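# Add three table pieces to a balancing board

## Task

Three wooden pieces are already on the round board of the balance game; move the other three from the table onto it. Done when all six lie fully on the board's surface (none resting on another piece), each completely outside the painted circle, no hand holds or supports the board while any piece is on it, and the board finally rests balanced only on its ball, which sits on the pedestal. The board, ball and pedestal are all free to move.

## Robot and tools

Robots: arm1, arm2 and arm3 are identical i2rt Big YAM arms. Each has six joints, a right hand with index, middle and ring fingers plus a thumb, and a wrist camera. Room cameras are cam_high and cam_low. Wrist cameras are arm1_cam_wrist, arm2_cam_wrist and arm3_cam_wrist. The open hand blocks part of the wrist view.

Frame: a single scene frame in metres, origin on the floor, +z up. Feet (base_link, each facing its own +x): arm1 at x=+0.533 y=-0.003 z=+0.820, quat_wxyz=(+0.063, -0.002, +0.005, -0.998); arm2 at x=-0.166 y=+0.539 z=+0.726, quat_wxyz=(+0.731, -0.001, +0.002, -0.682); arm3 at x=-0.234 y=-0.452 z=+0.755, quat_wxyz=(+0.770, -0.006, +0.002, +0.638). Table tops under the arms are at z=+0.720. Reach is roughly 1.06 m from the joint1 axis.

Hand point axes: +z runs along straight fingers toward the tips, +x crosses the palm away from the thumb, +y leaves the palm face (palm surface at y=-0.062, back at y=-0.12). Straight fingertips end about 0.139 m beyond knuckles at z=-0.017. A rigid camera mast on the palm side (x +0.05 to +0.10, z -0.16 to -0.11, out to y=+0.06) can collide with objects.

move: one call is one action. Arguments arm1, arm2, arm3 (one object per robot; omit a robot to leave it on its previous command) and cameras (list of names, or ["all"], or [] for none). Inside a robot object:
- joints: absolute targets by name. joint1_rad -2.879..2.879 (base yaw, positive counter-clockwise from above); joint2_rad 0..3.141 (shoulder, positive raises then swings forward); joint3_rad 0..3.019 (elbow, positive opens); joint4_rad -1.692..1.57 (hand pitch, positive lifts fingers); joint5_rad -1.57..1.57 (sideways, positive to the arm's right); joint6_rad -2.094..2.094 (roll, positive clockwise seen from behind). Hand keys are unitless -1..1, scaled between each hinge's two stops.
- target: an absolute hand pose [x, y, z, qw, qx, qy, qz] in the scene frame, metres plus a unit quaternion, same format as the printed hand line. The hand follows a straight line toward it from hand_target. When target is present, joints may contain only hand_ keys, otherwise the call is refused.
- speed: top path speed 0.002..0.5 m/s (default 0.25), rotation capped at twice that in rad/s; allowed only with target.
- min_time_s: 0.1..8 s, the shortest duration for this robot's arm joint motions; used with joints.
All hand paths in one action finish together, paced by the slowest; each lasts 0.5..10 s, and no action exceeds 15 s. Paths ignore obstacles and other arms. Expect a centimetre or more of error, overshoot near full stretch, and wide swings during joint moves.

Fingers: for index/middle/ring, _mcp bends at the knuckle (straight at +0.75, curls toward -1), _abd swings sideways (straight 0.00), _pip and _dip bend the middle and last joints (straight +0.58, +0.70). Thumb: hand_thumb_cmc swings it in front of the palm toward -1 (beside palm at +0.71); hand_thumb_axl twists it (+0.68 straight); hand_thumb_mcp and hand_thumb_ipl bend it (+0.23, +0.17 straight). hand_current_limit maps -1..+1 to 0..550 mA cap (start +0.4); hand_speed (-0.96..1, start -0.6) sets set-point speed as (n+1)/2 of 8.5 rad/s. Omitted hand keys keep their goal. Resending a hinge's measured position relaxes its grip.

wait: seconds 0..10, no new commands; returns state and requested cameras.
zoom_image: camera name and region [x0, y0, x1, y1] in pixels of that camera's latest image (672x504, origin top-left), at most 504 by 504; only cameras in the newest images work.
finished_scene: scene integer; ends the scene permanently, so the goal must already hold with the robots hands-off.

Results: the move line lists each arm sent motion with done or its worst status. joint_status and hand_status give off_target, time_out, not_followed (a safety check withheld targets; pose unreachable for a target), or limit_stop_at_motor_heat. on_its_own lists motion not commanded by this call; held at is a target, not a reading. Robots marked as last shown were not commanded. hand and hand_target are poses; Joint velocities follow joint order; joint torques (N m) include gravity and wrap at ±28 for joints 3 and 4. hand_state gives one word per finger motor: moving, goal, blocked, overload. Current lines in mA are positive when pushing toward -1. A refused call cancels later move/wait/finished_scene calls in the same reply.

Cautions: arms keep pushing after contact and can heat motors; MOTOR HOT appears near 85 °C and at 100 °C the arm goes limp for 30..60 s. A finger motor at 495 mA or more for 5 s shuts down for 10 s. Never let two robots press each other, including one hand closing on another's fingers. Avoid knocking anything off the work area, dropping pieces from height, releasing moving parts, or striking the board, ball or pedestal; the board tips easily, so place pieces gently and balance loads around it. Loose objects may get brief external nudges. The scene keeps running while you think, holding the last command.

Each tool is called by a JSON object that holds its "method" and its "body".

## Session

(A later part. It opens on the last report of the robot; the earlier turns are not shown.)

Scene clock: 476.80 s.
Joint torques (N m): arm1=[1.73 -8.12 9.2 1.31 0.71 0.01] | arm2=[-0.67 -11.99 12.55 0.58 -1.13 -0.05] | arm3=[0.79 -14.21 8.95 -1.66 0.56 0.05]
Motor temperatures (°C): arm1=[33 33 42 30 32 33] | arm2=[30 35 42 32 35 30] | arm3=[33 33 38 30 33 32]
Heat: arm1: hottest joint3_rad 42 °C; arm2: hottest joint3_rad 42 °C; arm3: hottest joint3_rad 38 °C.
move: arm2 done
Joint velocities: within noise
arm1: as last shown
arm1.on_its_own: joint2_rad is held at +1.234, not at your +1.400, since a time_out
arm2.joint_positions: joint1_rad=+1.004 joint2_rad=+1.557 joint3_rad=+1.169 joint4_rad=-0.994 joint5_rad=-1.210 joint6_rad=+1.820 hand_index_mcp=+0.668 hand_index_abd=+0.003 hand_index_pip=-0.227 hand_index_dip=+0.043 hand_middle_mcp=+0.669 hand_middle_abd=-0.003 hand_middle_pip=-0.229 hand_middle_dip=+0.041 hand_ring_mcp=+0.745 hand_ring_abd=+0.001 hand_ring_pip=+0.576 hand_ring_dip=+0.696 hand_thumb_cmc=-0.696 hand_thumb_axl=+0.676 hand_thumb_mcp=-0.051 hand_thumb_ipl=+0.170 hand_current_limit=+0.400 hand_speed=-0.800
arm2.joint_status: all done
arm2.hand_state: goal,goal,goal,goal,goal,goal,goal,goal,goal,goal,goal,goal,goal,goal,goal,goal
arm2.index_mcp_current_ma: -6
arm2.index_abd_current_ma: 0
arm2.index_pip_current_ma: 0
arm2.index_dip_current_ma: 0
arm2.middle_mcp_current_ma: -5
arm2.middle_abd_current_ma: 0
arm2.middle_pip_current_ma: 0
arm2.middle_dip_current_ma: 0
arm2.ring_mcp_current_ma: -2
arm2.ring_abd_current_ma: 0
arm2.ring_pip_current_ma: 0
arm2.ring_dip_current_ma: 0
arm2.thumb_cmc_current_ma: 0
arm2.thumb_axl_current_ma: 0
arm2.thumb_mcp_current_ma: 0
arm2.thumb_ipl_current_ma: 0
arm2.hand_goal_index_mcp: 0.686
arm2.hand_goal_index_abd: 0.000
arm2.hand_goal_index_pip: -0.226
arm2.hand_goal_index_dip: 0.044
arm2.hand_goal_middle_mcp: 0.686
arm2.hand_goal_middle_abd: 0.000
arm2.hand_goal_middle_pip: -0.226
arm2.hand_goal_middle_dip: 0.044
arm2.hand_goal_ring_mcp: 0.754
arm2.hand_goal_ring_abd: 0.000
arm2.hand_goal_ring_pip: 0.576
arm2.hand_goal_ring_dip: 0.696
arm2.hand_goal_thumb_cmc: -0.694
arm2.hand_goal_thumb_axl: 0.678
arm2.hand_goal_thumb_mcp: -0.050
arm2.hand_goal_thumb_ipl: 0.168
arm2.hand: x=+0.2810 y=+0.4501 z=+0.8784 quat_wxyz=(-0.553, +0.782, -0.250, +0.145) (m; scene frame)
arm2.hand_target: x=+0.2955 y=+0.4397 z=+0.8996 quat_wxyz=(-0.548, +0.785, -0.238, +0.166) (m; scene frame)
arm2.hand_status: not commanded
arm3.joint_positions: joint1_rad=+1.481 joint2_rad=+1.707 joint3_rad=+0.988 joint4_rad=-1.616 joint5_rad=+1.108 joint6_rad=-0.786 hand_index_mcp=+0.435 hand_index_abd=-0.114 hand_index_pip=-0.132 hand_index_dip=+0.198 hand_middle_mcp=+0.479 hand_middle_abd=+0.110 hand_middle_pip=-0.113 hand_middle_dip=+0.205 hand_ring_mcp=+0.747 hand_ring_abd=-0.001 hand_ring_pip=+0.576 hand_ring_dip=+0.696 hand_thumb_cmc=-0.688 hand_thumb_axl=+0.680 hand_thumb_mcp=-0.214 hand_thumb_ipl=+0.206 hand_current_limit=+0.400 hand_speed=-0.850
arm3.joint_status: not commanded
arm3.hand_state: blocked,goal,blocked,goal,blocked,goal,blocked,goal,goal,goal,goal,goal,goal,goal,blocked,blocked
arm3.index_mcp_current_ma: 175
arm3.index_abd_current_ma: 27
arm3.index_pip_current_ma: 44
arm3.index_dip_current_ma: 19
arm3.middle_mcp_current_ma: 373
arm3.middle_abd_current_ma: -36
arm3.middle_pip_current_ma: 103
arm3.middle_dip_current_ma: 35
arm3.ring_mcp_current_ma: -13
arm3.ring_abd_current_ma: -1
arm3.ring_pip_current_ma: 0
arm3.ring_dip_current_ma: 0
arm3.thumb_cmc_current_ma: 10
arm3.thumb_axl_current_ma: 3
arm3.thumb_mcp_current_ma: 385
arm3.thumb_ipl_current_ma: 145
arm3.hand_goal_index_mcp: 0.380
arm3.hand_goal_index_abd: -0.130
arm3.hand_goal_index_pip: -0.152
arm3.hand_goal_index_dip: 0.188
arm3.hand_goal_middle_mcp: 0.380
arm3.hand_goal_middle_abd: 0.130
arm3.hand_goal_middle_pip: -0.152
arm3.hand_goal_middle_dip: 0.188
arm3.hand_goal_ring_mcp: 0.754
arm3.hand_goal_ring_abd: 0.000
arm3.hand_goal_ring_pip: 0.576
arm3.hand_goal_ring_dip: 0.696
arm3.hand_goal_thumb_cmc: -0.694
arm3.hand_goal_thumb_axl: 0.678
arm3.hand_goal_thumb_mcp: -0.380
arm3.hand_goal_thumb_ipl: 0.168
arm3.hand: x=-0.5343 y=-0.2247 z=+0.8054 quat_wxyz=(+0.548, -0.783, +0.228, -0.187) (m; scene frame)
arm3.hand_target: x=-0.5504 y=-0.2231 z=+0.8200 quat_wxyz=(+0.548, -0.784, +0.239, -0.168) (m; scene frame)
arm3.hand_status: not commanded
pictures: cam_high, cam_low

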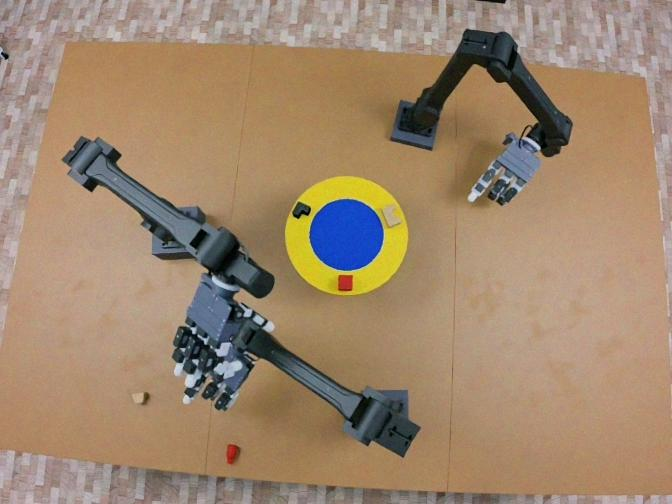

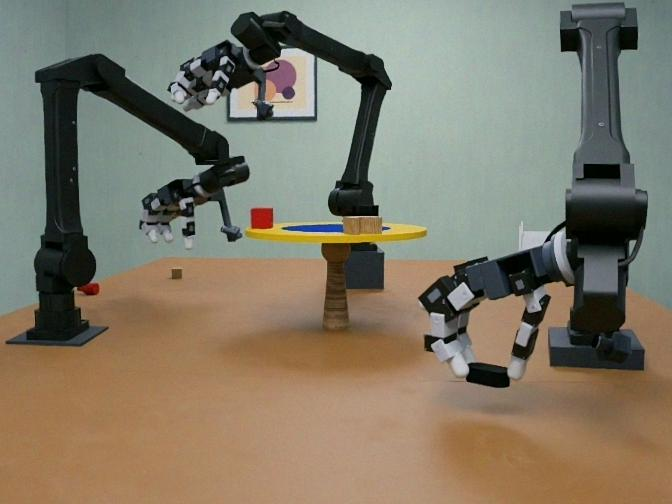

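{"method": "move", "body": {"arm2": {"joints":{"joint1_rad":1.40,"hand_index_mcp":0.754,"hand_middle_mcp":0.754,"hand_index_pip":-0.007,"hand_middle_pip":-0.007,"hand_index_dip":0.261,"hand_middle_dip":0.261,"hand_index_abd":0.15,"hand_middle_abd":-0.15,"hand_thumb_cmc":0.5,"hand_thumb_mcp":0.226,"hand_speed":-0.6},"min_time_s":1.5}, "cameras": []}}

{"method": "move", "body": {"arm2": {"target":[0.299,0.624,0.80,0.5725,-0.8179,0.0501,-0.0350],"speed":0.1}, "cameras": ["cam_high","cam_low"]}}

{"method": "zoom_image", "body": {"camera": "cam_high", "region": [180, 390, 270, 480]}}

{"method": "zoom_image", "body": {"camera": "cam_low", "region": [60, 220, 160, 320]}}

Scene clock: 551.93 s.
Joint torques (N m): arm1=[1.32 -7.82 9.43 1.33 0.72 0.02] | arm2=[0.44 -11.69 12.49 0.46 -1.16 -0.03] | arm3=[0.79 -14.27 8.96 -1.65 0.56 0.05]
Motor temperatures (°C): arm1=[33 33 42 30 32 33] | arm2=[30 36 49 32 35 30] | arm3=[33 34 39 30 33 32]
Heat: arm1: hottest joint3_rad 42 °C; arm2: hottest joint3_rad 49 °C; arm3: hottest joint3_rad 39 °C.
move: arm2 done
Joint velocities: within noise
arm1, arm3: as last shown
arm1.on_its_own: joint2_rad is held at +1.234, not at your +1.400, since a time_out
arm2.joint_positions: joint1_rad=+1.395 joint2_rad=+1.557 joint3_rad=+1.169 joint4_rad=-0.994 joint5_rad=-1.210 joint6_rad=+1.820 hand_index_mcp=+0.735 hand_index_abd=+0.146 hand_index_pip=-0.012 hand_index_dip=+0.259 hand_middle_mcp=+0.736 hand_middle_abd=-0.147 hand_middle_pip=-0.011 hand_middle_dip=+0.259 hand_ring_mcp=+0.745 hand_ring_abd=+0.001 hand_ring_pip=+0.576 hand_ring_dip=+0.696 hand_thumb_cmc=+0.482 hand_thumb_axl=+0.676 hand_thumb_mcp=+0.222 hand_thumb_ipl=+0.170 hand_current_limit=+0.400 hand_speed=-0.600
arm2.joint_status: all done
arm2.hand_state: goal,goal,goal,goal,goal,goal,goal,goal,goal,goal,goal,goal,goal,goal,goal,goal
arm2.index_mcp_current_ma: -7
arm2.index_abd_current_ma: 0
arm2.index_pip_current_ma: -1
arm2.index_dip_current_ma: 0
arm2.middle_mcp_current_ma: -7
arm2.middle_abd_current_ma: 0
arm2.middle_pip_current_ma: 0
arm2.middle_dip_current_ma: 0
arm2.ring_mcp_current_ma: -2
arm2.ring_abd_current_ma: 0
arm2.ring_pip_current_ma: 0
arm2.ring_dip_current_ma: 0
arm2.thumb_cmc_current_ma: -6
arm2.thumb_axl_current_ma: 0
arm2.thumb_mcp_current_ma: 0
arm2.thumb_ipl_current_ma: 0
arm2.hand_goal_index_mcp: 0.754
arm2.hand_goal_index_abd: 0.150
arm2.hand_goal_index_pip: -0.006
arm2.hand_goal_index_dip: 0.262
arm2.hand_goal_middle_mcp: 0.754
arm2.hand_goal_middle_abd: -0.150
arm2.hand_goal_middle_pip: -0.006
arm2.hand_goal_middle_dip: 0.262
arm2.hand_goal_ring_mcp: 0.754
arm2.hand_goal_ring_abd: 0.000
arm2.hand_goal_ring_pip: 0.576
arm2.hand_goal_ring_dip: 0.696
arm2.hand_goal_thumb_cmc: 0.500
arm2.hand_goal_thumb_axl: 0.678
arm2.hand_goal_thumb_mcp: 0.226
arm2.hand_goal_thumb_ipl: 0.168
arm2.hand: x=+0.2811 y=+0.6268 z=+0.8789 quat_wxyz=(-0.571, +0.815, -0.093, +0.035) (m; scene frame)
arm2.hand_target: x=+0.2975 y=+0.6272 z=+0.9001 quat_wxyz=(-0.571, +0.816, -0.077, +0.054) (m; scene frame)
arm2.hand_status: not commanded
pictures: none
No camera images: "cameras" was empty.

Scene clock: 553.80 s.
Joint torques (N m): arm1=[1.49 -8.18 9.29 1.29 0.72 0.01] | arm2=[-0.21 -11.52 6.87 1.11 -1.31 -0.09] | arm3=[0.79 -14.21 8.95 -1.65 0.56 0.05]
Motor temperatures (°C): arm1=[33 33 42 30 32 33] | arm2=[30 36 49 32 35 30] | arm3=[33 34 39 30 33 32]
Heat: arm1: hottest joint3_rad 42 °C; arm2: hottest joint3_rad 49 °C; arm3: hottest joint3_rad 39 °C.
move: arm2 off_target
Joint velocities: within noise
arm1.joint_positions: joint1_rad=-0.659 joint2_rad=+1.234 joint3_rad=+1.388 joint4_rad=-1.214 joint5_rad=+1.199 joint6_rad=-1.560 hand_index_mcp=+0.681 hand_index_abd=+0.000 hand_index_pip=-0.224 hand_index_dip=+0.047 hand_middle_mcp=+0.747 hand_middle_abd=-0.001 hand_middle_pip=+0.576 hand_middle_dip=+0.696 hand_ring_mcp=+0.746 hand_ring_abd=-0.001 hand_ring_pip=+0.576 hand_ring_dip=+0.696 hand_thumb_cmc=-0.507 hand_thumb_axl=+0.677 hand_thumb_mcp=+0.000 hand_thumb_ipl=+0.168 hand_current_limit=+0.400 hand_speed=-0.600
arm1.joint_status: not commanded
arm1.hand_state: goal,goal,goal,goal,goal,goal,goal,goal,goal,goal,goal,goal,goal,goal,goal,goal
arm1.index_mcp_current_ma: -5
arm1.index_abd_current_ma: 0
arm1.index_pip_current_ma: 1
arm1.index_dip_current_ma: 2
arm1.middle_mcp_current_ma: -8
arm1.middle_abd_current_ma: -1
arm1.middle_pip_current_ma: 0
arm1.middle_dip_current_ma: 0
arm1.ring_mcp_current_ma: -9
arm1.ring_abd_current_ma: -1
arm1.ring_pip_current_ma: 0
arm1.ring_dip_current_ma: 0
arm1.thumb_cmc_current_ma: -8
arm1.thumb_axl_current_ma: 0
arm1.thumb_mcp_current_ma: 0
arm1.thumb_ipl_current_ma: 0
arm1.hand_goal_index_mcp: 0.686
arm1.hand_goal_index_abd: 0.000
arm1.hand_goal_index_pip: -0.226
arm1.hand_goal_index_dip: 0.044
arm1.hand_goal_middle_mcp: 0.754
arm1.hand_goal_middle_abd: 0.000
arm1.hand_goal_middle_pip: 0.576
arm1.hand_goal_middle_dip: 0.696
arm1.hand_goal_ring_mcp: 0.754
arm1.hand_goal_ring_abd: 0.000
arm1.hand_goal_ring_pip: 0.576
arm1.hand_goal_ring_dip: 0.696
arm1.hand_goal_thumb_cmc: -0.500
arm1.hand_goal_thumb_axl: 0.678
arm1.hand_goal_thumb_mcp: 0.000
arm1.hand_goal_thumb_ipl: 0.168
arm1.on_its_own: joint2_rad is held at +1.234, not at your +1.400, since a time_out
arm1.hand: x=+0.2010 y=+0.3419 z=+1.2169 quat_wxyz=(-0.583, +0.729, -0.353, -0.064) (m; scene frame)
arm1.hand_target: x=+0.1996 y=+0.3382 z=+1.2156 quat_wxyz=(-0.584, +0.733, -0.344, -0.061) (m; scene frame)
arm1.hand_status: not commanded
arm2.joint_positions: joint1_rad=+1.395 joint2_rad=+1.707 joint3_rad=+1.166 joint4_rad=-0.962 joint5_rad=-1.217 joint6_rad=+1.633 hand_index_mcp=+0.735 hand_index_abd=+0.146 hand_index_pip=-0.012 hand_index_dip=+0.259 hand_middle_mcp=+0.736 hand_middle_abd=-0.147 hand_middle_pip=-0.011 hand_middle_dip=+0.259 hand_ring_mcp=+0.745 hand_ring_abd=+0.001 hand_ring_pip=+0.576 hand_ring_dip=+0.696 hand_thumb_cmc=+0.482 hand_thumb_axl=+0.676 hand_thumb_mcp=+0.222 hand_thumb_ipl=+0.170 hand_current_limit=+0.400 hand_speed=-0.600
arm2.joint_status: not commanded
arm2.hand_state: goal,goal,goal,goal,goal,goal,goal,goal,goal,goal,goal,goal,goal,goal,goal,goal
arm2.index_mcp_current_ma: -7
arm2.index_abd_current_ma: 0
arm2.index_pip_current_ma: -1
arm2.index_dip_current_ma: 0
arm2.middle_mcp_current_ma: -7
arm2.middle_abd_current_ma: 0
arm2.middle_pip_current_ma: 0
arm2.middle_dip_current_ma: 0
arm2.ring_mcp_current_ma: -2
arm2.ring_abd_current_ma: 0
arm2.ring_pip_current_ma: 0
arm2.ring_dip_current_ma: 0
arm2.thumb_cmc_current_ma: -6
arm2.thumb_axl_current_ma: 0
arm2.thumb_mcp_current_ma: 0
arm2.thumb_ipl_current_ma: 0
arm2.hand_goal_index_mcp: 0.754
arm2.hand_goal_index_abd: 0.150
arm2.hand_goal_index_pip: -0.006
arm2.hand_goal_index_dip: 0.262
arm2.hand_goal_middle_mcp: 0.754
arm2.hand_goal_middle_abd: -0.150
arm2.hand_goal_middle_pip: -0.006
arm2.hand_goal_middle_dip: 0.262
arm2.hand_goal_ring_mcp: 0.754
arm2.hand_goal_ring_abd: 0.000
arm2.hand_goal_ring_pip: 0.576
arm2.hand_goal_ring_dip: 0.696
arm2.hand_goal_thumb_cmc: 0.500
arm2.hand_goal_thumb_axl: 0.678
arm2.hand_goal_thumb_mcp: 0.226
arm2.hand_goal_thumb_ipl: 0.168
arm2.hand: x=+0.3002 y=+0.6235 z=+0.8107 quat_wxyz=(-0.572, +0.818, -0.050, +0.039) (m; scene frame)
arm2.hand_target: x=+0.2989 y=+0.6241 z=+0.8002 quat_wxyz=(-0.572, +0.818, -0.050, +0.035) (m; scene frame)
arm2.hand_status: off_target (0.011 m and 0.4 deg from the pose sent, 0.081 m and 5.0 deg at the start)
arm3: as last shown
pictures: cam_high, cam_low

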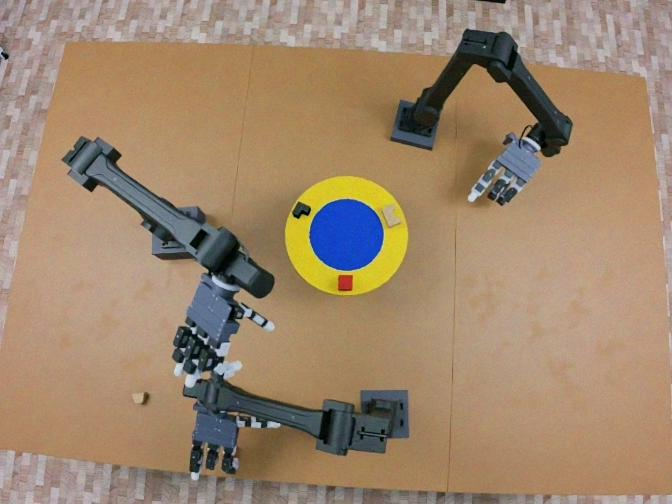

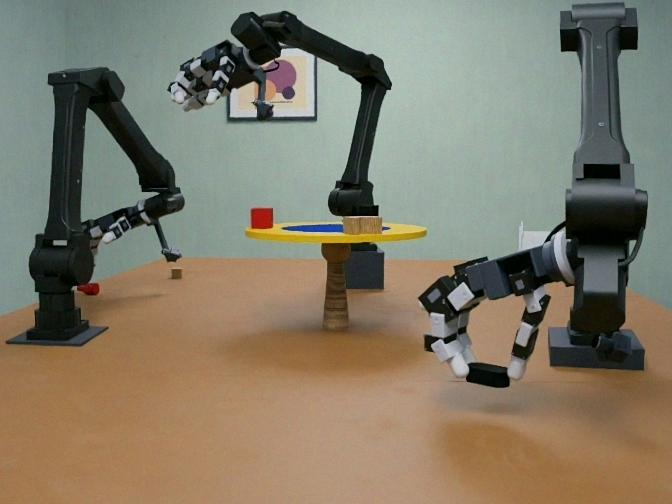

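Scaled by 5.600 from the camera's 672x504 image, which has a finer 960x720 frame.

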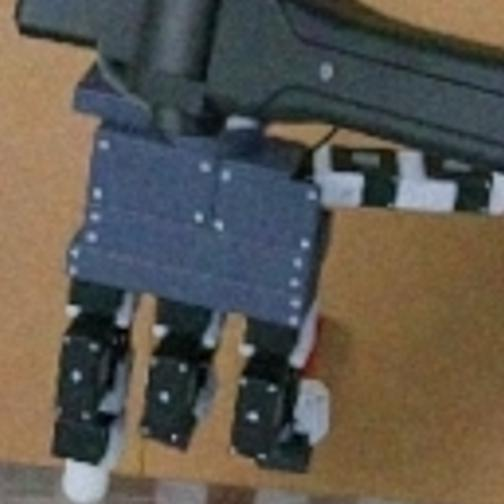

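Scaled by 5.040 from the camera's 672x504 image, which has a finer 960x720 frame.

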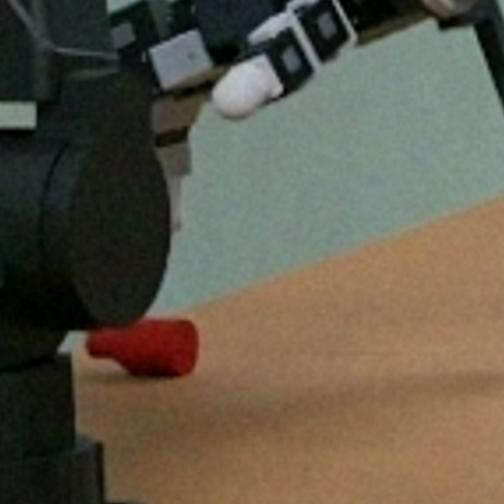

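{"method": "move", "body": {"arm2": {"target":[0.299,0.624,0.775,0.5725,-0.8179,0.0501,-0.0350],"speed":0.1}, "cameras": ["arm2_cam_wrist","cam_low"]}}

{"method": "zoom_image", "body": {"camera": "cam_low", "region": [60, 220, 160, 320]}}

Scene clock: 559.67 s.
Joint torques (N m): arm1=[1.85 -8.53 9.22 1.31 0.72 0.02] | arm2=[-0.21 -12.16 6.48 1.4 -1.29 -0.11] | arm3=[0.85 -14.27 8.96 -1.65 0.56 0.04]
Motor temperatures (°C): arm1=[33 33 42 30 32 33] | arm2=[30 36 48 32 35 30] | arm3=[33 34 39 30 33 32]
Heat: arm1: hottest joint3_rad 42 °C; arm2: hottest joint3_rad 48 °C; arm3: hottest joint3_rad 39 °C.
move: arm2 off_target
Joint velocities: within noise
arm1, arm3: as last shown
arm1.on_its_own: joint2_rad is held at +1.234, not at your +1.400, since a time_out
arm2.joint_positions: joint1_rad=+1.395 joint2_rad=+1.745 joint3_rad=+1.143 joint4_rad=-0.902 joint5_rad=-1.218 joint6_rad=+1.629 hand_index_mcp=+0.735 hand_index_abd=+0.146 hand_index_pip=-0.012 hand_index_dip=+0.259 hand_middle_mcp=+0.736 hand_middle_abd=-0.147 hand_middle_pip=-0.011 hand_middle_dip=+0.259 hand_ring_mcp=+0.745 hand_ring_abd=+0.001 hand_ring_pip=+0.576 hand_ring_dip=+0.696 hand_thumb_cmc=+0.482 hand_thumb_axl=+0.676 hand_thumb_mcp=+0.222 hand_thumb_ipl=+0.170 hand_current_limit=+0.400 hand_speed=-0.600
arm2.joint_status: not commanded
arm2.hand_state: goal,goal,goal,goal,goal,goal,goal,goal,goal,goal,goal,goal,goal,goal,goal,goal
arm2.index_mcp_current_ma: -7
arm2.index_abd_current_ma: 0
arm2.index_pip_current_ma: -1
arm2.index_dip_current_ma: 0
arm2.middle_mcp_current_ma: -7
arm2.middle_abd_current_ma: 0
arm2.middle_pip_current_ma: 0
arm2.middle_dip_current_ma: 0
arm2.ring_mcp_current_ma: -2
arm2.ring_abd_current_ma: 0
arm2.ring_pip_current_ma: 0
arm2.ring_dip_current_ma: 0
arm2.thumb_cmc_current_ma: -6
arm2.thumb_axl_current_ma: 0
arm2.thumb_mcp_current_ma: 0
arm2.thumb_ipl_current_ma: 0
arm2.hand_goal_index_mcp: 0.754
arm2.hand_goal_index_abd: 0.150
arm2.hand_goal_index_pip: -0.006
arm2.hand_goal_index_dip: 0.262
arm2.hand_goal_middle_mcp: 0.754
arm2.hand_goal_middle_abd: -0.150
arm2.hand_goal_middle_pip: -0.006
arm2.hand_goal_middle_dip: 0.262
arm2.hand_goal_ring_mcp: 0.754
arm2.hand_goal_ring_abd: 0.000
arm2.hand_goal_ring_pip: 0.576
arm2.hand_goal_ring_dip: 0.696
arm2.hand_goal_thumb_cmc: 0.500
arm2.hand_goal_thumb_axl: 0.678
arm2.hand_goal_thumb_mcp: 0.226
arm2.hand_goal_thumb_ipl: 0.168
arm2.hand: x=+0.3013 y=+0.6235 z=+0.7862 quat_wxyz=(-0.572, +0.818, -0.050, +0.039) (m; scene frame)
arm2.hand_target: x=+0.2988 y=+0.6241 z=+0.7753 quat_wxyz=(-0.572, +0.818, -0.050, +0.035) (m; scene frame)
arm2.hand_status: off_target (0.011 m and 0.5 deg from the pose sent, 0.036 m and 0.4 deg at the start)
pictures: arm2_cam_wrist, cam_low

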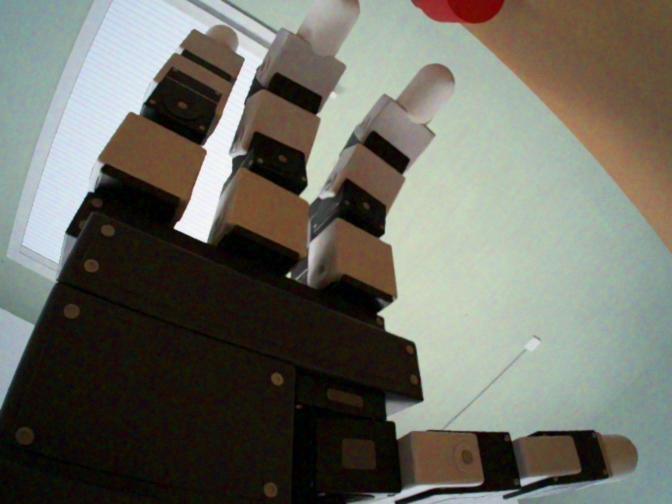

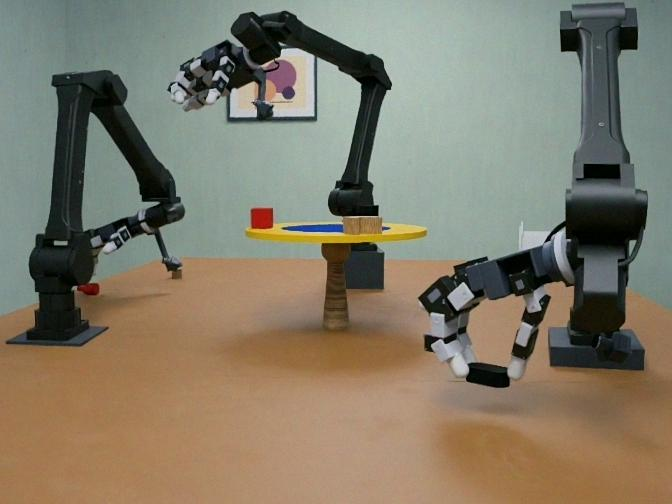

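Scaled by 5.040 from the camera's 672x504 image, which has a finer 960x720 frame.

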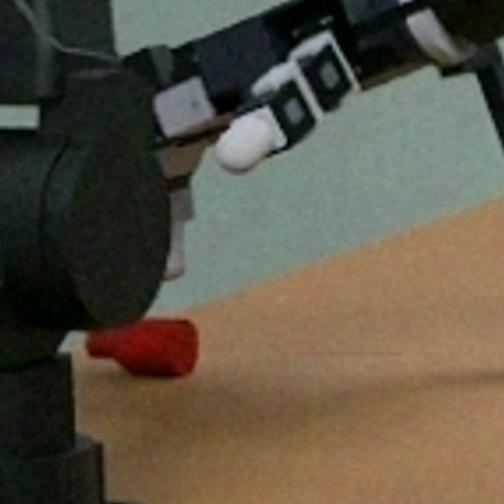

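{"method": "move", "body": {"arm2": {"target":[0.2983,0.620,0.738,0.5725,-0.8179,0.0501,-0.0350],"speed":0.05}, "cameras": ["arm2_cam_wrist","cam_low"]}}

{"method": "zoom_image", "body": {"camera": "cam_low", "region": [60, 220, 160, 320]}}

Scene clock: 586.47 s.
Joint torques (N m): arm1=[1.38 -8 9.14 1.32 0.74 0] | arm2=[-1.2 -12.1 6.02 1.1 -1.29 -0.1] | arm3=[0.85 -14.21 8.96 -1.65 0.56 0.05]
Motor temperatures (°C): arm1=[33 33 42 30 32 33] | arm2=[30 35 45 32 36 30] | arm3=[33 34 39 30 33 32]
Heat: arm1: hottest joint3_rad 42 °C; arm2: hottest joint3_rad 45 °C; arm3: hottest joint3_rad 39 °C.
move: arm2 off_target
Joint velocities: within noise
arm1, arm3: as last shown
arm1.on_its_own: joint2_rad is held at +1.234, not at your +1.400, since a time_out
arm2.joint_positions: joint1_rad=+1.395 joint2_rad=+1.808 joint3_rad=+1.119 joint4_rad=-0.835 joint5_rad=-1.218 joint6_rad=+1.607 hand_index_mcp=+0.735 hand_index_abd=+0.146 hand_index_pip=-0.012 hand_index_dip=+0.259 hand_middle_mcp=+0.736 hand_middle_abd=-0.147 hand_middle_pip=-0.011 hand_middle_dip=+0.259 hand_ring_mcp=+0.745 hand_ring_abd=+0.001 hand_ring_pip=+0.576 hand_ring_dip=+0.696 hand_thumb_cmc=+0.482 hand_thumb_axl=+0.676 hand_thumb_mcp=+0.222 hand_thumb_ipl=+0.170 hand_current_limit=+0.400 hand_speed=-0.600
arm2.joint_status: not commanded
arm2.hand_state: goal,goal,goal,goal,goal,goal,goal,goal,goal,goal,goal,goal,goal,goal,goal,goal
arm2.index_mcp_current_ma: -7
arm2.index_abd_current_ma: 0
arm2.index_pip_current_ma: -1
arm2.index_dip_current_ma: 0
arm2.middle_mcp_current_ma: -7
arm2.middle_abd_current_ma: 0
arm2.middle_pip_current_ma: 0
arm2.middle_dip_current_ma: 0
arm2.ring_mcp_current_ma: -2
arm2.ring_abd_current_ma: 0
arm2.ring_pip_current_ma: 0
arm2.ring_dip_current_ma: 0
arm2.thumb_cmc_current_ma: -6
arm2.thumb_axl_current_ma: 0
arm2.thumb_mcp_current_ma: 0
arm2.thumb_ipl_current_ma: 0
arm2.hand_goal_index_mcp: 0.754
arm2.hand_goal_index_abd: 0.150
arm2.hand_goal_index_pip: -0.006
arm2.hand_goal_index_dip: 0.262
arm2.hand_goal_middle_mcp: 0.754
arm2.hand_goal_middle_abd: -0.150
arm2.hand_goal_middle_pip: -0.006
arm2.hand_goal_middle_dip: 0.262
arm2.hand_goal_ring_mcp: 0.754
arm2.hand_goal_ring_abd: 0.000
arm2.hand_goal_ring_pip: 0.576
arm2.hand_goal_ring_dip: 0.696
arm2.hand_goal_thumb_cmc: 0.500
arm2.hand_goal_thumb_axl: 0.678
arm2.hand_goal_thumb_mcp: 0.226
arm2.hand_goal_thumb_ipl: 0.168
arm2.hand: x=+0.3013 y=+0.6234 z=+0.7506 quat_wxyz=(-0.572, +0.818, -0.046, +0.038) (m; scene frame)
arm2.hand_target: x=+0.2981 y=+0.6202 z=+0.7384 quat_wxyz=(-0.572, +0.818, -0.050, +0.035) (m; scene frame)
arm2.hand_status: off_target (0.013 m and 0.6 deg from the pose sent, 0.048 m and 0.5 deg at the start)
pictures: arm2_cam_wrist, cam_low

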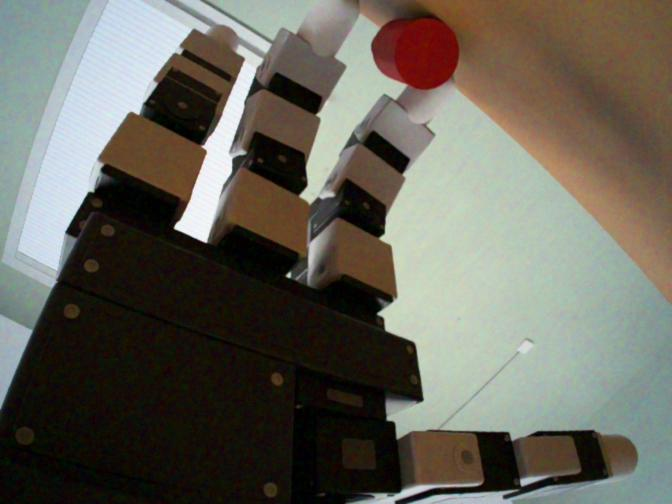

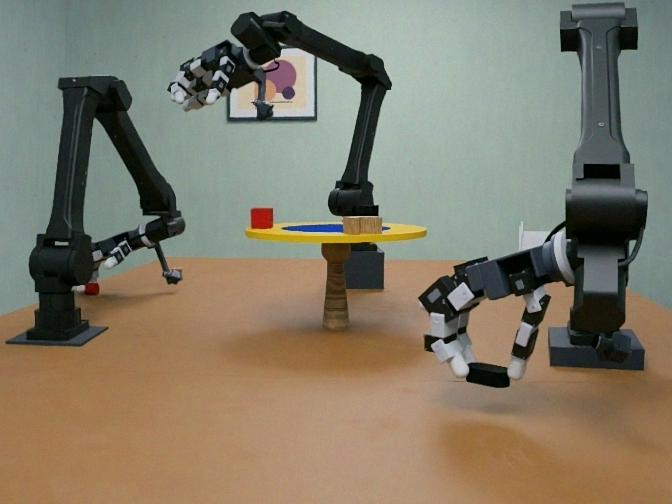

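Scaled by 5.040 from the camera's 672x504 image, which has a finer 960x720 frame.

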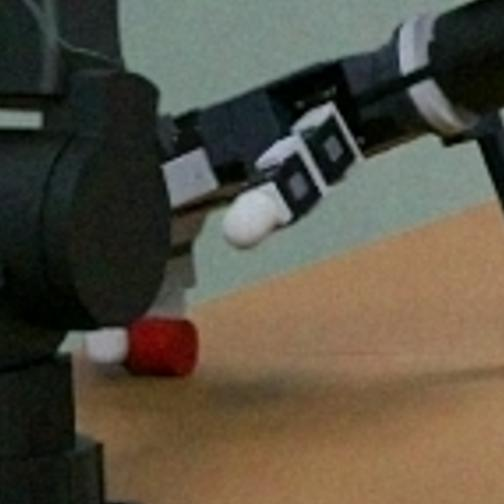

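{"method": "move", "body": {"arm2": {"target":[0.289,0.611,0.739,0.5725,-0.8179,0.0501,-0.0350],"speed":0.03}, "cameras": ["arm2_cam_wrist","cam_low"]}}

{"method": "zoom_image", "body": {"camera": "cam_low", "region": [60, 220, 160, 320]}}

Scene clock: 612.07 s.
Joint torques (N m): arm1=[1.67 -8.29 9.14 1.32 0.74 0.02] | arm2=[-0.62 -12.63 5.89 0.35 -1.27 -0.11] | arm3=[0.85 -14.27 8.95 -1.63 0.56 0.05]
Motor temperatures (°C): arm1=[33 33 42 30 32 33] | arm2=[30 35 43 32 36 30] | arm3=[33 34 39 30 33 32]
Heat: arm1: hottest joint3_rad 42 °C; arm2: hottest joint3_rad 43 °C; arm3: hottest joint3_rad 39 °C.
move: arm2 done
Joint velocities: within noise
arm1, arm3: as last shown
arm1.on_its_own: joint2_rad is held at +1.234, not at your +1.400, since a time_out
arm2.joint_positions: joint1_rad=+1.375 joint2_rad=+1.808 joint3_rad=+1.107 joint4_rad=-0.868 joint5_rad=-1.218 joint6_rad=+1.546 hand_index_mcp=+0.735 hand_index_abd=+0.146 hand_index_pip=-0.012 hand_index_dip=+0.259 hand_middle_mcp=+0.736 hand_middle_abd=-0.147 hand_middle_pip=-0.011 hand_middle_dip=+0.259 hand_ring_mcp=+0.745 hand_ring_abd=+0.001 hand_ring_pip=+0.576 hand_ring_dip=+0.696 hand_thumb_cmc=+0.482 hand_thumb_axl=+0.676 hand_thumb_mcp=+0.222 hand_thumb_ipl=+0.170 hand_current_limit=+0.400 hand_speed=-0.600
arm2.joint_status: not commanded
arm2.hand_state: goal,goal,goal,goal,goal,goal,goal,goal,goal,goal,goal,goal,goal,goal,goal,goal
arm2.index_mcp_current_ma: -7
arm2.index_abd_current_ma: 0
arm2.index_pip_current_ma: -1
arm2.index_dip_current_ma: 0
arm2.middle_mcp_current_ma: -7
arm2.middle_abd_current_ma: 0
arm2.middle_pip_current_ma: 0
arm2.middle_dip_current_ma: 0
arm2.ring_mcp_current_ma: -2
arm2.ring_abd_current_ma: 0
arm2.ring_pip_current_ma: 0
arm2.ring_dip_current_ma: 0
arm2.thumb_cmc_current_ma: -6
arm2.thumb_axl_current_ma: 0
arm2.thumb_mcp_current_ma: 0
arm2.thumb_ipl_current_ma: 0
arm2.hand_goal_index_mcp: 0.754
arm2.hand_goal_index_abd: 0.150
arm2.hand_goal_index_pip: -0.006
arm2.hand_goal_index_dip: 0.262
arm2.hand_goal_middle_mcp: 0.754
arm2.hand_goal_middle_abd: -0.150
arm2.hand_goal_middle_pip: -0.006
arm2.hand_goal_middle_dip: 0.262
arm2.hand_goal_ring_mcp: 0.754
arm2.hand_goal_ring_abd: 0.000
arm2.hand_goal_ring_pip: 0.576
arm2.hand_goal_ring_dip: 0.696
arm2.hand_goal_thumb_cmc: 0.500
arm2.hand_goal_thumb_axl: 0.678
arm2.hand_goal_thumb_mcp: 0.226
arm2.hand_goal_thumb_ipl: 0.168
arm2.hand: x=+0.2953 y=+0.6144 z=+0.7467 quat_wxyz=(-0.571, +0.819, -0.042, +0.042) (m; scene frame)
arm2.hand_target: x=+0.2890 y=+0.6111 z=+0.7392 quat_wxyz=(-0.572, +0.818, -0.050, +0.035) (m; scene frame)
arm2.hand_status: done (0.010 m and 1.2 deg from the pose sent, 0.021 m and 0.6 deg at the start)
pictures: arm2_cam_wrist, cam_low

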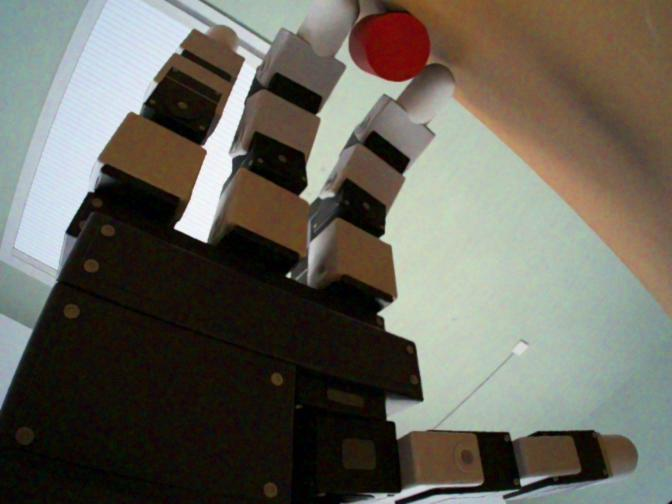

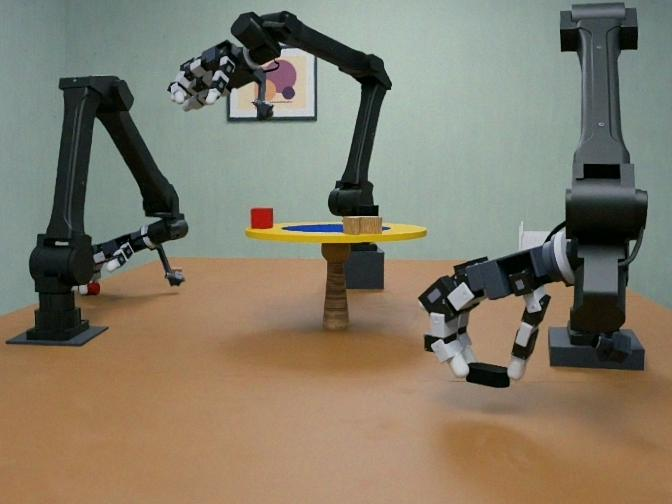

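Scaled by 5.040 from the camera's 672x504 image, which has a finer 960x720 frame.

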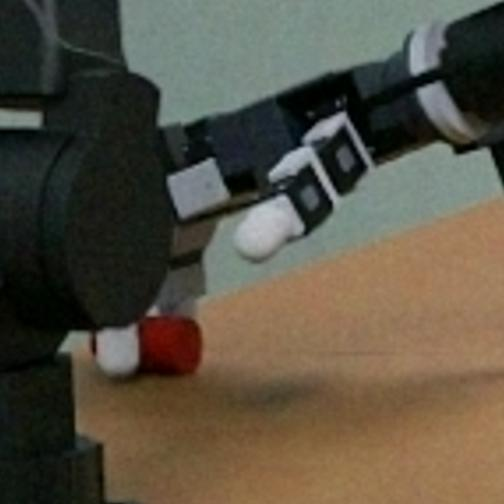

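{"method": "move", "body": {"arm2": {"joints":{"hand_index_abd":-0.2,"hand_middle_abd":0.2,"hand_speed":-0.9}}, "cameras": ["arm2_cam_wrist","cam_low"]}}

{"method": "zoom_image", "body": {"camera": "cam_low", "region": [60, 220, 160, 320]}}

Scene clock: 618.87 s.
Joint torques (N m): arm1=[1.49 -8.35 9.22 1.35 0.72 0.02] | arm2=[-1.08 -12.1 5.78 0.24 -1.27 -0.1] | arm3=[0.79 -14.21 8.95 -1.65 0.56 0.05]
Motor temperatures (°C): arm1=[33 33 42 30 32 33] | arm2=[30 35 42 32 36 30] | arm3=[33 34 39 30 33 32]
Heat: arm1: hottest joint3_rad 42 °C; arm2: hottest joint3_rad 42 °C; arm3: hottest joint3_rad 39 °C.
move: arm2 off_target
Joint velocities: within noise
arm1, arm3: as last shown
arm1.on_its_own: joint2_rad is held at +1.234, not at your +1.400, since a time_out
arm2.joint_positions: joint1_rad=+1.375 joint2_rad=+1.808 joint3_rad=+1.107 joint4_rad=-0.868 joint5_rad=-1.218 joint6_rad=+1.545 hand_index_mcp=+0.735 hand_index_abd=+0.037 hand_index_pip=-0.008 hand_index_dip=+0.261 hand_middle_mcp=+0.736 hand_middle_abd=-0.010 hand_middle_pip=-0.007 hand_middle_dip=+0.261 hand_ring_mcp=+0.745 hand_ring_abd=+0.001 hand_ring_pip=+0.576 hand_ring_dip=+0.696 hand_thumb_cmc=+0.482 hand_thumb_axl=+0.676 hand_thumb_mcp=+0.222 hand_thumb_ipl=+0.170 hand_current_limit=+0.400 hand_speed=-0.900
arm2.joint_status: hand_index_abd off_target (ended at +0.037, target -0.200); hand_middle_abd off_target (ended at -0.010, target +0.200); the others done
arm2.hand_state: goal,blocked,goal,goal,goal,blocked,goal,goal,goal,goal,goal,goal,goal,goal,goal,goal
arm2.index_mcp_current_ma: -7
arm2.index_abd_current_ma: 385
arm2.index_pip_current_ma: 0
arm2.index_dip_current_ma: 0
arm2.middle_mcp_current_ma: -6
arm2.middle_abd_current_ma: -385
arm2.middle_pip_current_ma: 0
arm2.middle_dip_current_ma: 0
arm2.ring_mcp_current_ma: -2
arm2.ring_abd_current_ma: 0
arm2.ring_pip_current_ma: 0
arm2.ring_dip_current_ma: 0
arm2.thumb_cmc_current_ma: -6
arm2.thumb_axl_current_ma: 0
arm2.thumb_mcp_current_ma: 0
arm2.thumb_ipl_current_ma: 0
arm2.hand_goal_index_mcp: 0.754
arm2.hand_goal_index_abd: -0.200
arm2.hand_goal_index_pip: -0.006
arm2.hand_goal_index_dip: 0.262
arm2.hand_goal_middle_mcp: 0.754
arm2.hand_goal_middle_abd: 0.200
arm2.hand_goal_middle_pip: -0.006
arm2.hand_goal_middle_dip: 0.262
arm2.hand_goal_ring_mcp: 0.754
arm2.hand_goal_ring_abd: 0.000
arm2.hand_goal_ring_pip: 0.576
arm2.hand_goal_ring_dip: 0.696
arm2.hand_goal_thumb_cmc: 0.500
arm2.hand_goal_thumb_axl: 0.678
arm2.hand_goal_thumb_mcp: 0.226
arm2.hand_goal_thumb_ipl: 0.168
arm2.hand: x=+0.2953 y=+0.6144 z=+0.7467 quat_wxyz=(-0.571, +0.819, -0.042, +0.042) (m; scene frame)
arm2.hand_target: x=+0.2890 y=+0.6111 z=+0.7392 quat_wxyz=(-0.572, +0.818, -0.050, +0.035) (m; scene frame)
arm2.hand_status: not commanded
pictures: arm2_cam_wrist, cam_low

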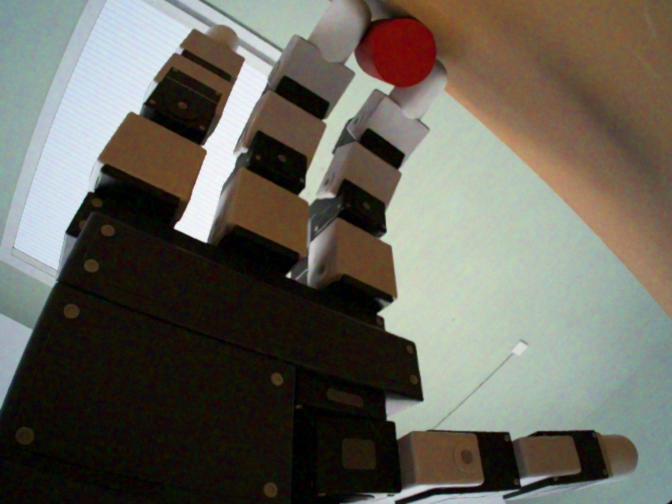

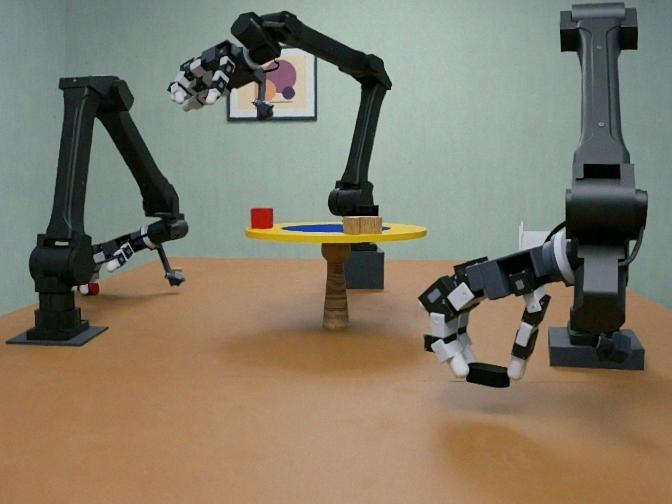

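Scaled by 5.040 from the camera's 672x504 image, which has a finer 960x720 frame.

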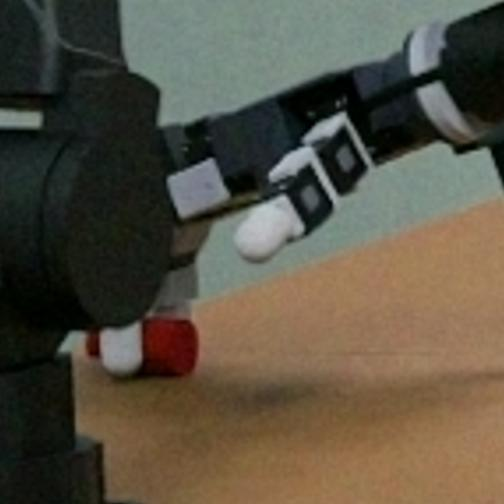

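{"method": "move", "body": {"arm2": {"target":[0.297,0.600,0.776,0.5725,-0.8179,0.0501,-0.0350],"speed":0.04}, "cameras": ["arm2_cam_wrist","cam_low"]}}

{"method": "zoom_image", "body": {"camera": "cam_low", "region": [60, 220, 160, 320]}}

Scene clock: 628.37 s.
Joint torques (N m): arm1=[1.67 -8.41 9.24 1.31 0.72 0.01] | arm2=[-0.73 -13.63 10.06 -0.43 -1.19 -0.11] | arm3=[0.85 -14.21 8.95 -1.65 0.56 0.05]
Motor temperatures (°C): arm1=[33 33 42 30 32 33] | arm2=[30 35 42 32 36 30] | arm3=[33 34 39 30 33 32]
Heat: arm1: hottest joint3_rad 42 °C; arm2: hottest joint3_rad 42 °C; arm3: hottest joint3_rad 39 °C.
move: arm2 off_target
Joint velocities: within noise
arm1, arm3: as last shown
arm1.on_its_own: joint2_rad is held at +1.234, not at your +1.400, since a time_out
arm2.joint_positions: joint1_rad=+1.355 joint2_rad=+1.795 joint3_rad=+1.121 joint4_rad=-1.029 joint5_rad=-1.218 joint6_rad=+1.486 hand_index_mcp=+0.735 hand_index_abd=+0.037 hand_index_pip=-0.008 hand_index_dip=+0.261 hand_middle_mcp=+0.736 hand_middle_abd=-0.010 hand_middle_pip=-0.007 hand_middle_dip=+0.261 hand_ring_mcp=+0.745 hand_ring_abd=+0.001 hand_ring_pip=+0.576 hand_ring_dip=+0.696 hand_thumb_cmc=+0.482 hand_thumb_axl=+0.676 hand_thumb_mcp=+0.222 hand_thumb_ipl=+0.170 hand_current_limit=+0.400 hand_speed=-0.900
arm2.joint_status: not commanded
arm2.hand_state: goal,blocked,goal,goal,goal,blocked,goal,goal,goal,goal,goal,goal,goal,goal,goal,goal
arm2.index_mcp_current_ma: -7
arm2.index_abd_current_ma: 385
arm2.index_pip_current_ma: 0
arm2.index_dip_current_ma: 0
arm2.middle_mcp_current_ma: -6
arm2.middle_abd_current_ma: -385
arm2.middle_pip_current_ma: 0
arm2.middle_dip_current_ma: 0
arm2.ring_mcp_current_ma: -2
arm2.ring_abd_current_ma: 0
arm2.ring_pip_current_ma: 0
arm2.ring_dip_current_ma: 0
arm2.thumb_cmc_current_ma: -6
arm2.thumb_axl_current_ma: 0
arm2.thumb_mcp_current_ma: 0
arm2.thumb_ipl_current_ma: 0
arm2.hand_goal_index_mcp: 0.754
arm2.hand_goal_index_abd: -0.200
arm2.hand_goal_index_pip: -0.006
arm2.hand_goal_index_dip: 0.262
arm2.hand_goal_middle_mcp: 0.754
arm2.hand_goal_middle_abd: 0.200
arm2.hand_goal_middle_pip: -0.006
arm2.hand_goal_middle_dip: 0.262
arm2.hand_goal_ring_mcp: 0.754
arm2.hand_goal_ring_abd: 0.000
arm2.hand_goal_ring_pip: 0.576
arm2.hand_goal_ring_dip: 0.696
arm2.hand_goal_thumb_cmc: 0.500
arm2.hand_goal_thumb_axl: 0.678
arm2.hand_goal_thumb_mcp: 0.226
arm2.hand_goal_thumb_ipl: 0.168
arm2.hand: x=+0.2757 y=+0.6081 z=+0.7599 quat_wxyz=(-0.574, +0.816, -0.064, +0.010) (m; scene frame)
arm2.hand_target: x=+0.2961 y=+0.6001 z=+0.7764 quat_wxyz=(-0.572, +0.818, -0.050, +0.035) (m; scene frame)
arm2.hand_status: off_target (0.028 m and 3.3 deg from the pose sent, 0.033 m and 1.2 deg at the start)
pictures: arm2_cam_wrist, cam_low

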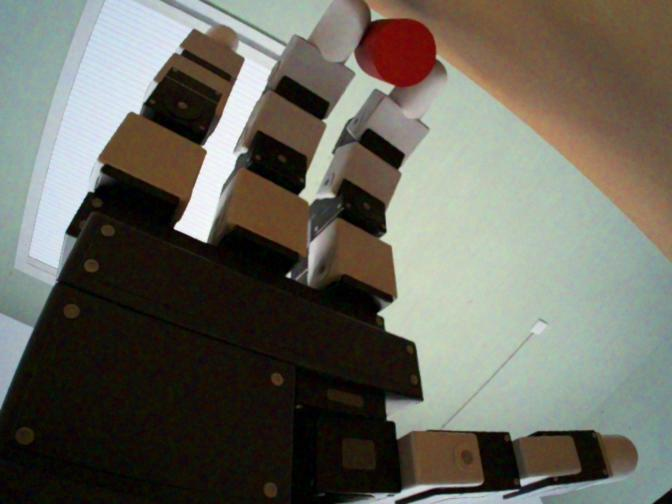

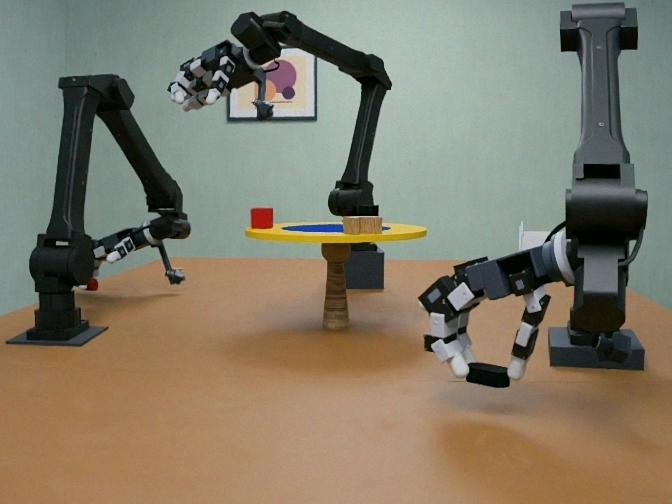

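Scaled by 5.040 from the camera's 672x504 image, which has a finer 960x720 frame.

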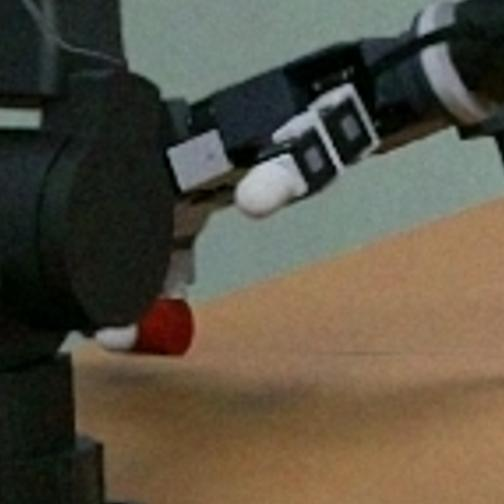

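{"method": "move", "body": {"arm2": {"target":[0.285,0.600,0.90,0.5725,-0.8179,0.0501,-0.0350],"speed":0.08}, "cameras": ["arm2_cam_wrist","cam_low"]}}

{"method": "zoom_image", "body": {"camera": "cam_low", "region": [60, 170, 160, 270]}}

Scene clock: 674.73 s.
Joint torques (N m): arm1=[1.49 -8.12 9.14 1.31 0.71 0.01] | arm2=[-1.14 -12.16 11.93 -0.13 -1.14 -0.06] | arm3=[0.85 -14.21 8.96 -1.65 0.56 0.05]
Motor temperatures (°C): arm1=[33 33 42 30 33 33] | arm2=[30 36 44 32 36 30] | arm3=[33 34 39 30 33 32]
Heat: arm1: hottest joint3_rad 42 °C; arm2: hottest joint3_rad 44 °C; arm3: hottest joint3_rad 39 °C.
move: arm2 off_target
Joint velocities: within noise
arm1: as last shown
arm1.on_its_own: joint2_rad is held at +1.234, not at your +1.400, since a time_out
arm2.joint_positions: joint1_rad=+1.352 joint2_rad=+1.616 joint3_rad=+1.244 joint4_rad=-1.343 joint5_rad=-1.218 joint6_rad=+1.477 hand_index_mcp=+0.735 hand_index_abd=+0.037 hand_index_pip=-0.008 hand_index_dip=+0.261 hand_middle_mcp=+0.736 hand_middle_abd=-0.010 hand_middle_pip=-0.007 hand_middle_dip=+0.261 hand_ring_mcp=+0.745 hand_ring_abd=+0.001 hand_ring_pip=+0.576 hand_ring_dip=+0.696 hand_thumb_cmc=+0.482 hand_thumb_axl=+0.676 hand_thumb_mcp=+0.222 hand_thumb_ipl=+0.170 hand_current_limit=+0.400 hand_speed=-0.900
arm2.joint_status: not commanded
arm2.hand_state: goal,blocked,goal,goal,goal,blocked,goal,goal,goal,goal,goal,goal,goal,goal,goal,goal
arm2.index_mcp_current_ma: -7
arm2.index_abd_current_ma: 385
arm2.index_pip_current_ma: 0
arm2.index_dip_current_ma: 0
arm2.middle_mcp_current_ma: -6
arm2.middle_abd_current_ma: -385
arm2.middle_pip_current_ma: 0
arm2.middle_dip_current_ma: 0
arm2.ring_mcp_current_ma: -2
arm2.ring_abd_current_ma: 0
arm2.ring_pip_current_ma: 0
arm2.ring_dip_current_ma: 0
arm2.thumb_cmc_current_ma: -6
arm2.thumb_axl_current_ma: 0
arm2.thumb_mcp_current_ma: 0
arm2.thumb_ipl_current_ma: 0
arm2.hand_goal_index_mcp: 0.754
arm2.hand_goal_index_abd: -0.200
arm2.hand_goal_index_pip: -0.006
arm2.hand_goal_index_dip: 0.262
arm2.hand_goal_middle_mcp: 0.754
arm2.hand_goal_middle_abd: 0.200
arm2.hand_goal_middle_pip: -0.006
arm2.hand_goal_middle_dip: 0.262
arm2.hand_goal_ring_mcp: 0.754
arm2.hand_goal_ring_abd: 0.000
arm2.hand_goal_ring_pip: 0.576
arm2.hand_goal_ring_dip: 0.696
arm2.hand_goal_thumb_cmc: 0.500
arm2.hand_goal_thumb_axl: 0.678
arm2.hand_goal_thumb_mcp: 0.226
arm2.hand_goal_thumb_ipl: 0.168
arm2.hand: x=+0.2666 y=+0.6079 z=+0.8806 quat_wxyz=(-0.574, +0.816, -0.065, +0.008) (m; scene frame)
arm2.hand_target: x=+0.2838 y=+0.6001 z=+0.9002 quat_wxyz=(-0.572, +0.818, -0.050, +0.035) (m; scene frame)
arm2.hand_status: off_target (0.028 m and 3.5 deg from the pose sent, 0.141 m and 3.3 deg at the start)
arm3.joint_positions: joint1_rad=+1.481 joint2_rad=+1.707 joint3_rad=+0.988 joint4_rad=-1.616 joint5_rad=+1.108 joint6_rad=-0.786 hand_index_mcp=+0.435 hand_index_abd=-0.114 hand_index_pip=-0.132 hand_index_dip=+0.198 hand_middle_mcp=+0.479 hand_middle_abd=+0.110 hand_middle_pip=-0.113 hand_middle_dip=+0.205 hand_ring_mcp=+0.747 hand_ring_abd=-0.001 hand_ring_pip=+0.576 hand_ring_dip=+0.696 hand_thumb_cmc=-0.688 hand_thumb_axl=+0.680 hand_thumb_mcp=-0.214 hand_thumb_ipl=+0.206 hand_current_limit=+0.400 hand_speed=-0.850
arm3.joint_status: not commanded
arm3.hand_state: blocked,goal,blocked,goal,blocked,goal,blocked,goal,goal,goal,goal,goal,goal,goal,blocked,blocked
arm3.index_mcp_current_ma: 175
arm3.index_abd_current_ma: 27
arm3.index_pip_current_ma: 44
arm3.index_dip_current_ma: 19
arm3.middle_mcp_current_ma: 373
arm3.middle_abd_current_ma: -36
arm3.middle_pip_current_ma: 103
arm3.middle_dip_current_ma: 35
arm3.ring_mcp_current_ma: -13
arm3.ring_abd_current_ma: -1
arm3.ring_pip_current_ma: 0
arm3.ring_dip_current_ma: 0
arm3.thumb_cmc_current_ma: 10
arm3.thumb_axl_current_ma: 3
arm3.thumb_mcp_current_ma: 385
arm3.thumb_ipl_current_ma: 145
arm3.hand_goal_index_mcp: 0.380
arm3.hand_goal_index_abd: -0.130
arm3.hand_goal_index_pip: -0.152
arm3.hand_goal_index_dip: 0.188
arm3.hand_goal_middle_mcp: 0.380
arm3.hand_goal_middle_abd: 0.130
arm3.hand_goal_middle_pip: -0.152
arm3.hand_goal_middle_dip: 0.188
arm3.hand_goal_ring_mcp: 0.754
arm3.hand_goal_ring_abd: 0.000
arm3.hand_goal_ring_pip: 0.576
arm3.hand_goal_ring_dip: 0.696
arm3.hand_goal_thumb_cmc: -0.694
arm3.hand_goal_thumb_axl: 0.678
arm3.hand_goal_thumb_mcp: -0.380
arm3.hand_goal_thumb_ipl: 0.168
arm3.hand: x=-0.5343 y=-0.2247 z=+0.8054 quat_wxyz=(+0.548, -0.783, +0.228, -0.187) (m; scene frame)
arm3.hand_target: x=-0.5504 y=-0.2231 z=+0.8200 quat_wxyz=(+0.548, -0.784, +0.239, -0.168) (m; scene frame)
arm3.hand_status: not commanded
pictures: arm2_cam_wrist, cam_low

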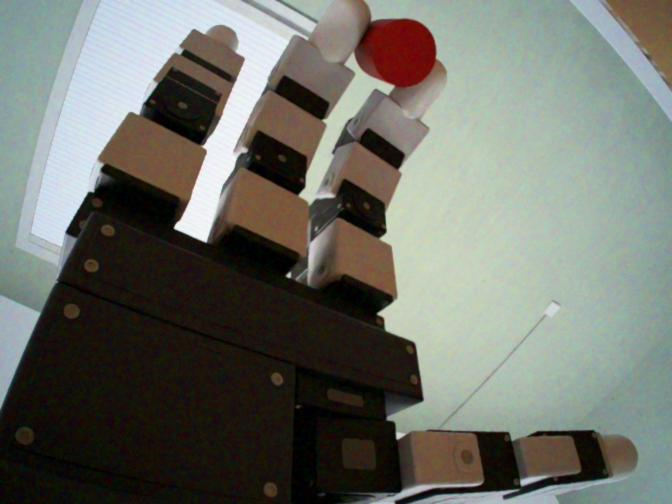

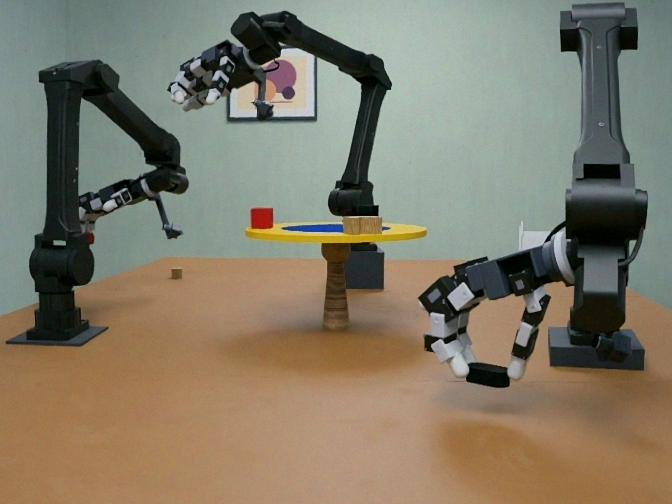

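Scaled by 5.040 from the camera's 672x504 image, which has a finer 960x720 frame.

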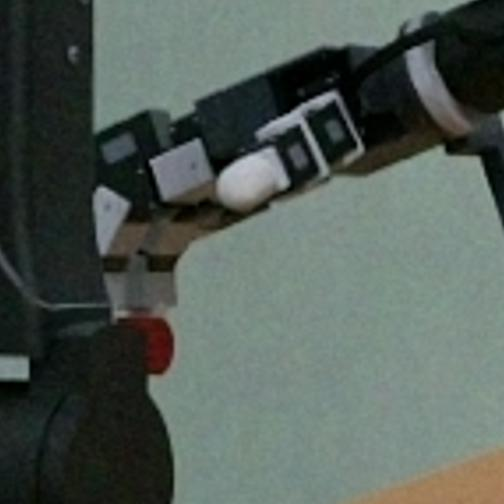

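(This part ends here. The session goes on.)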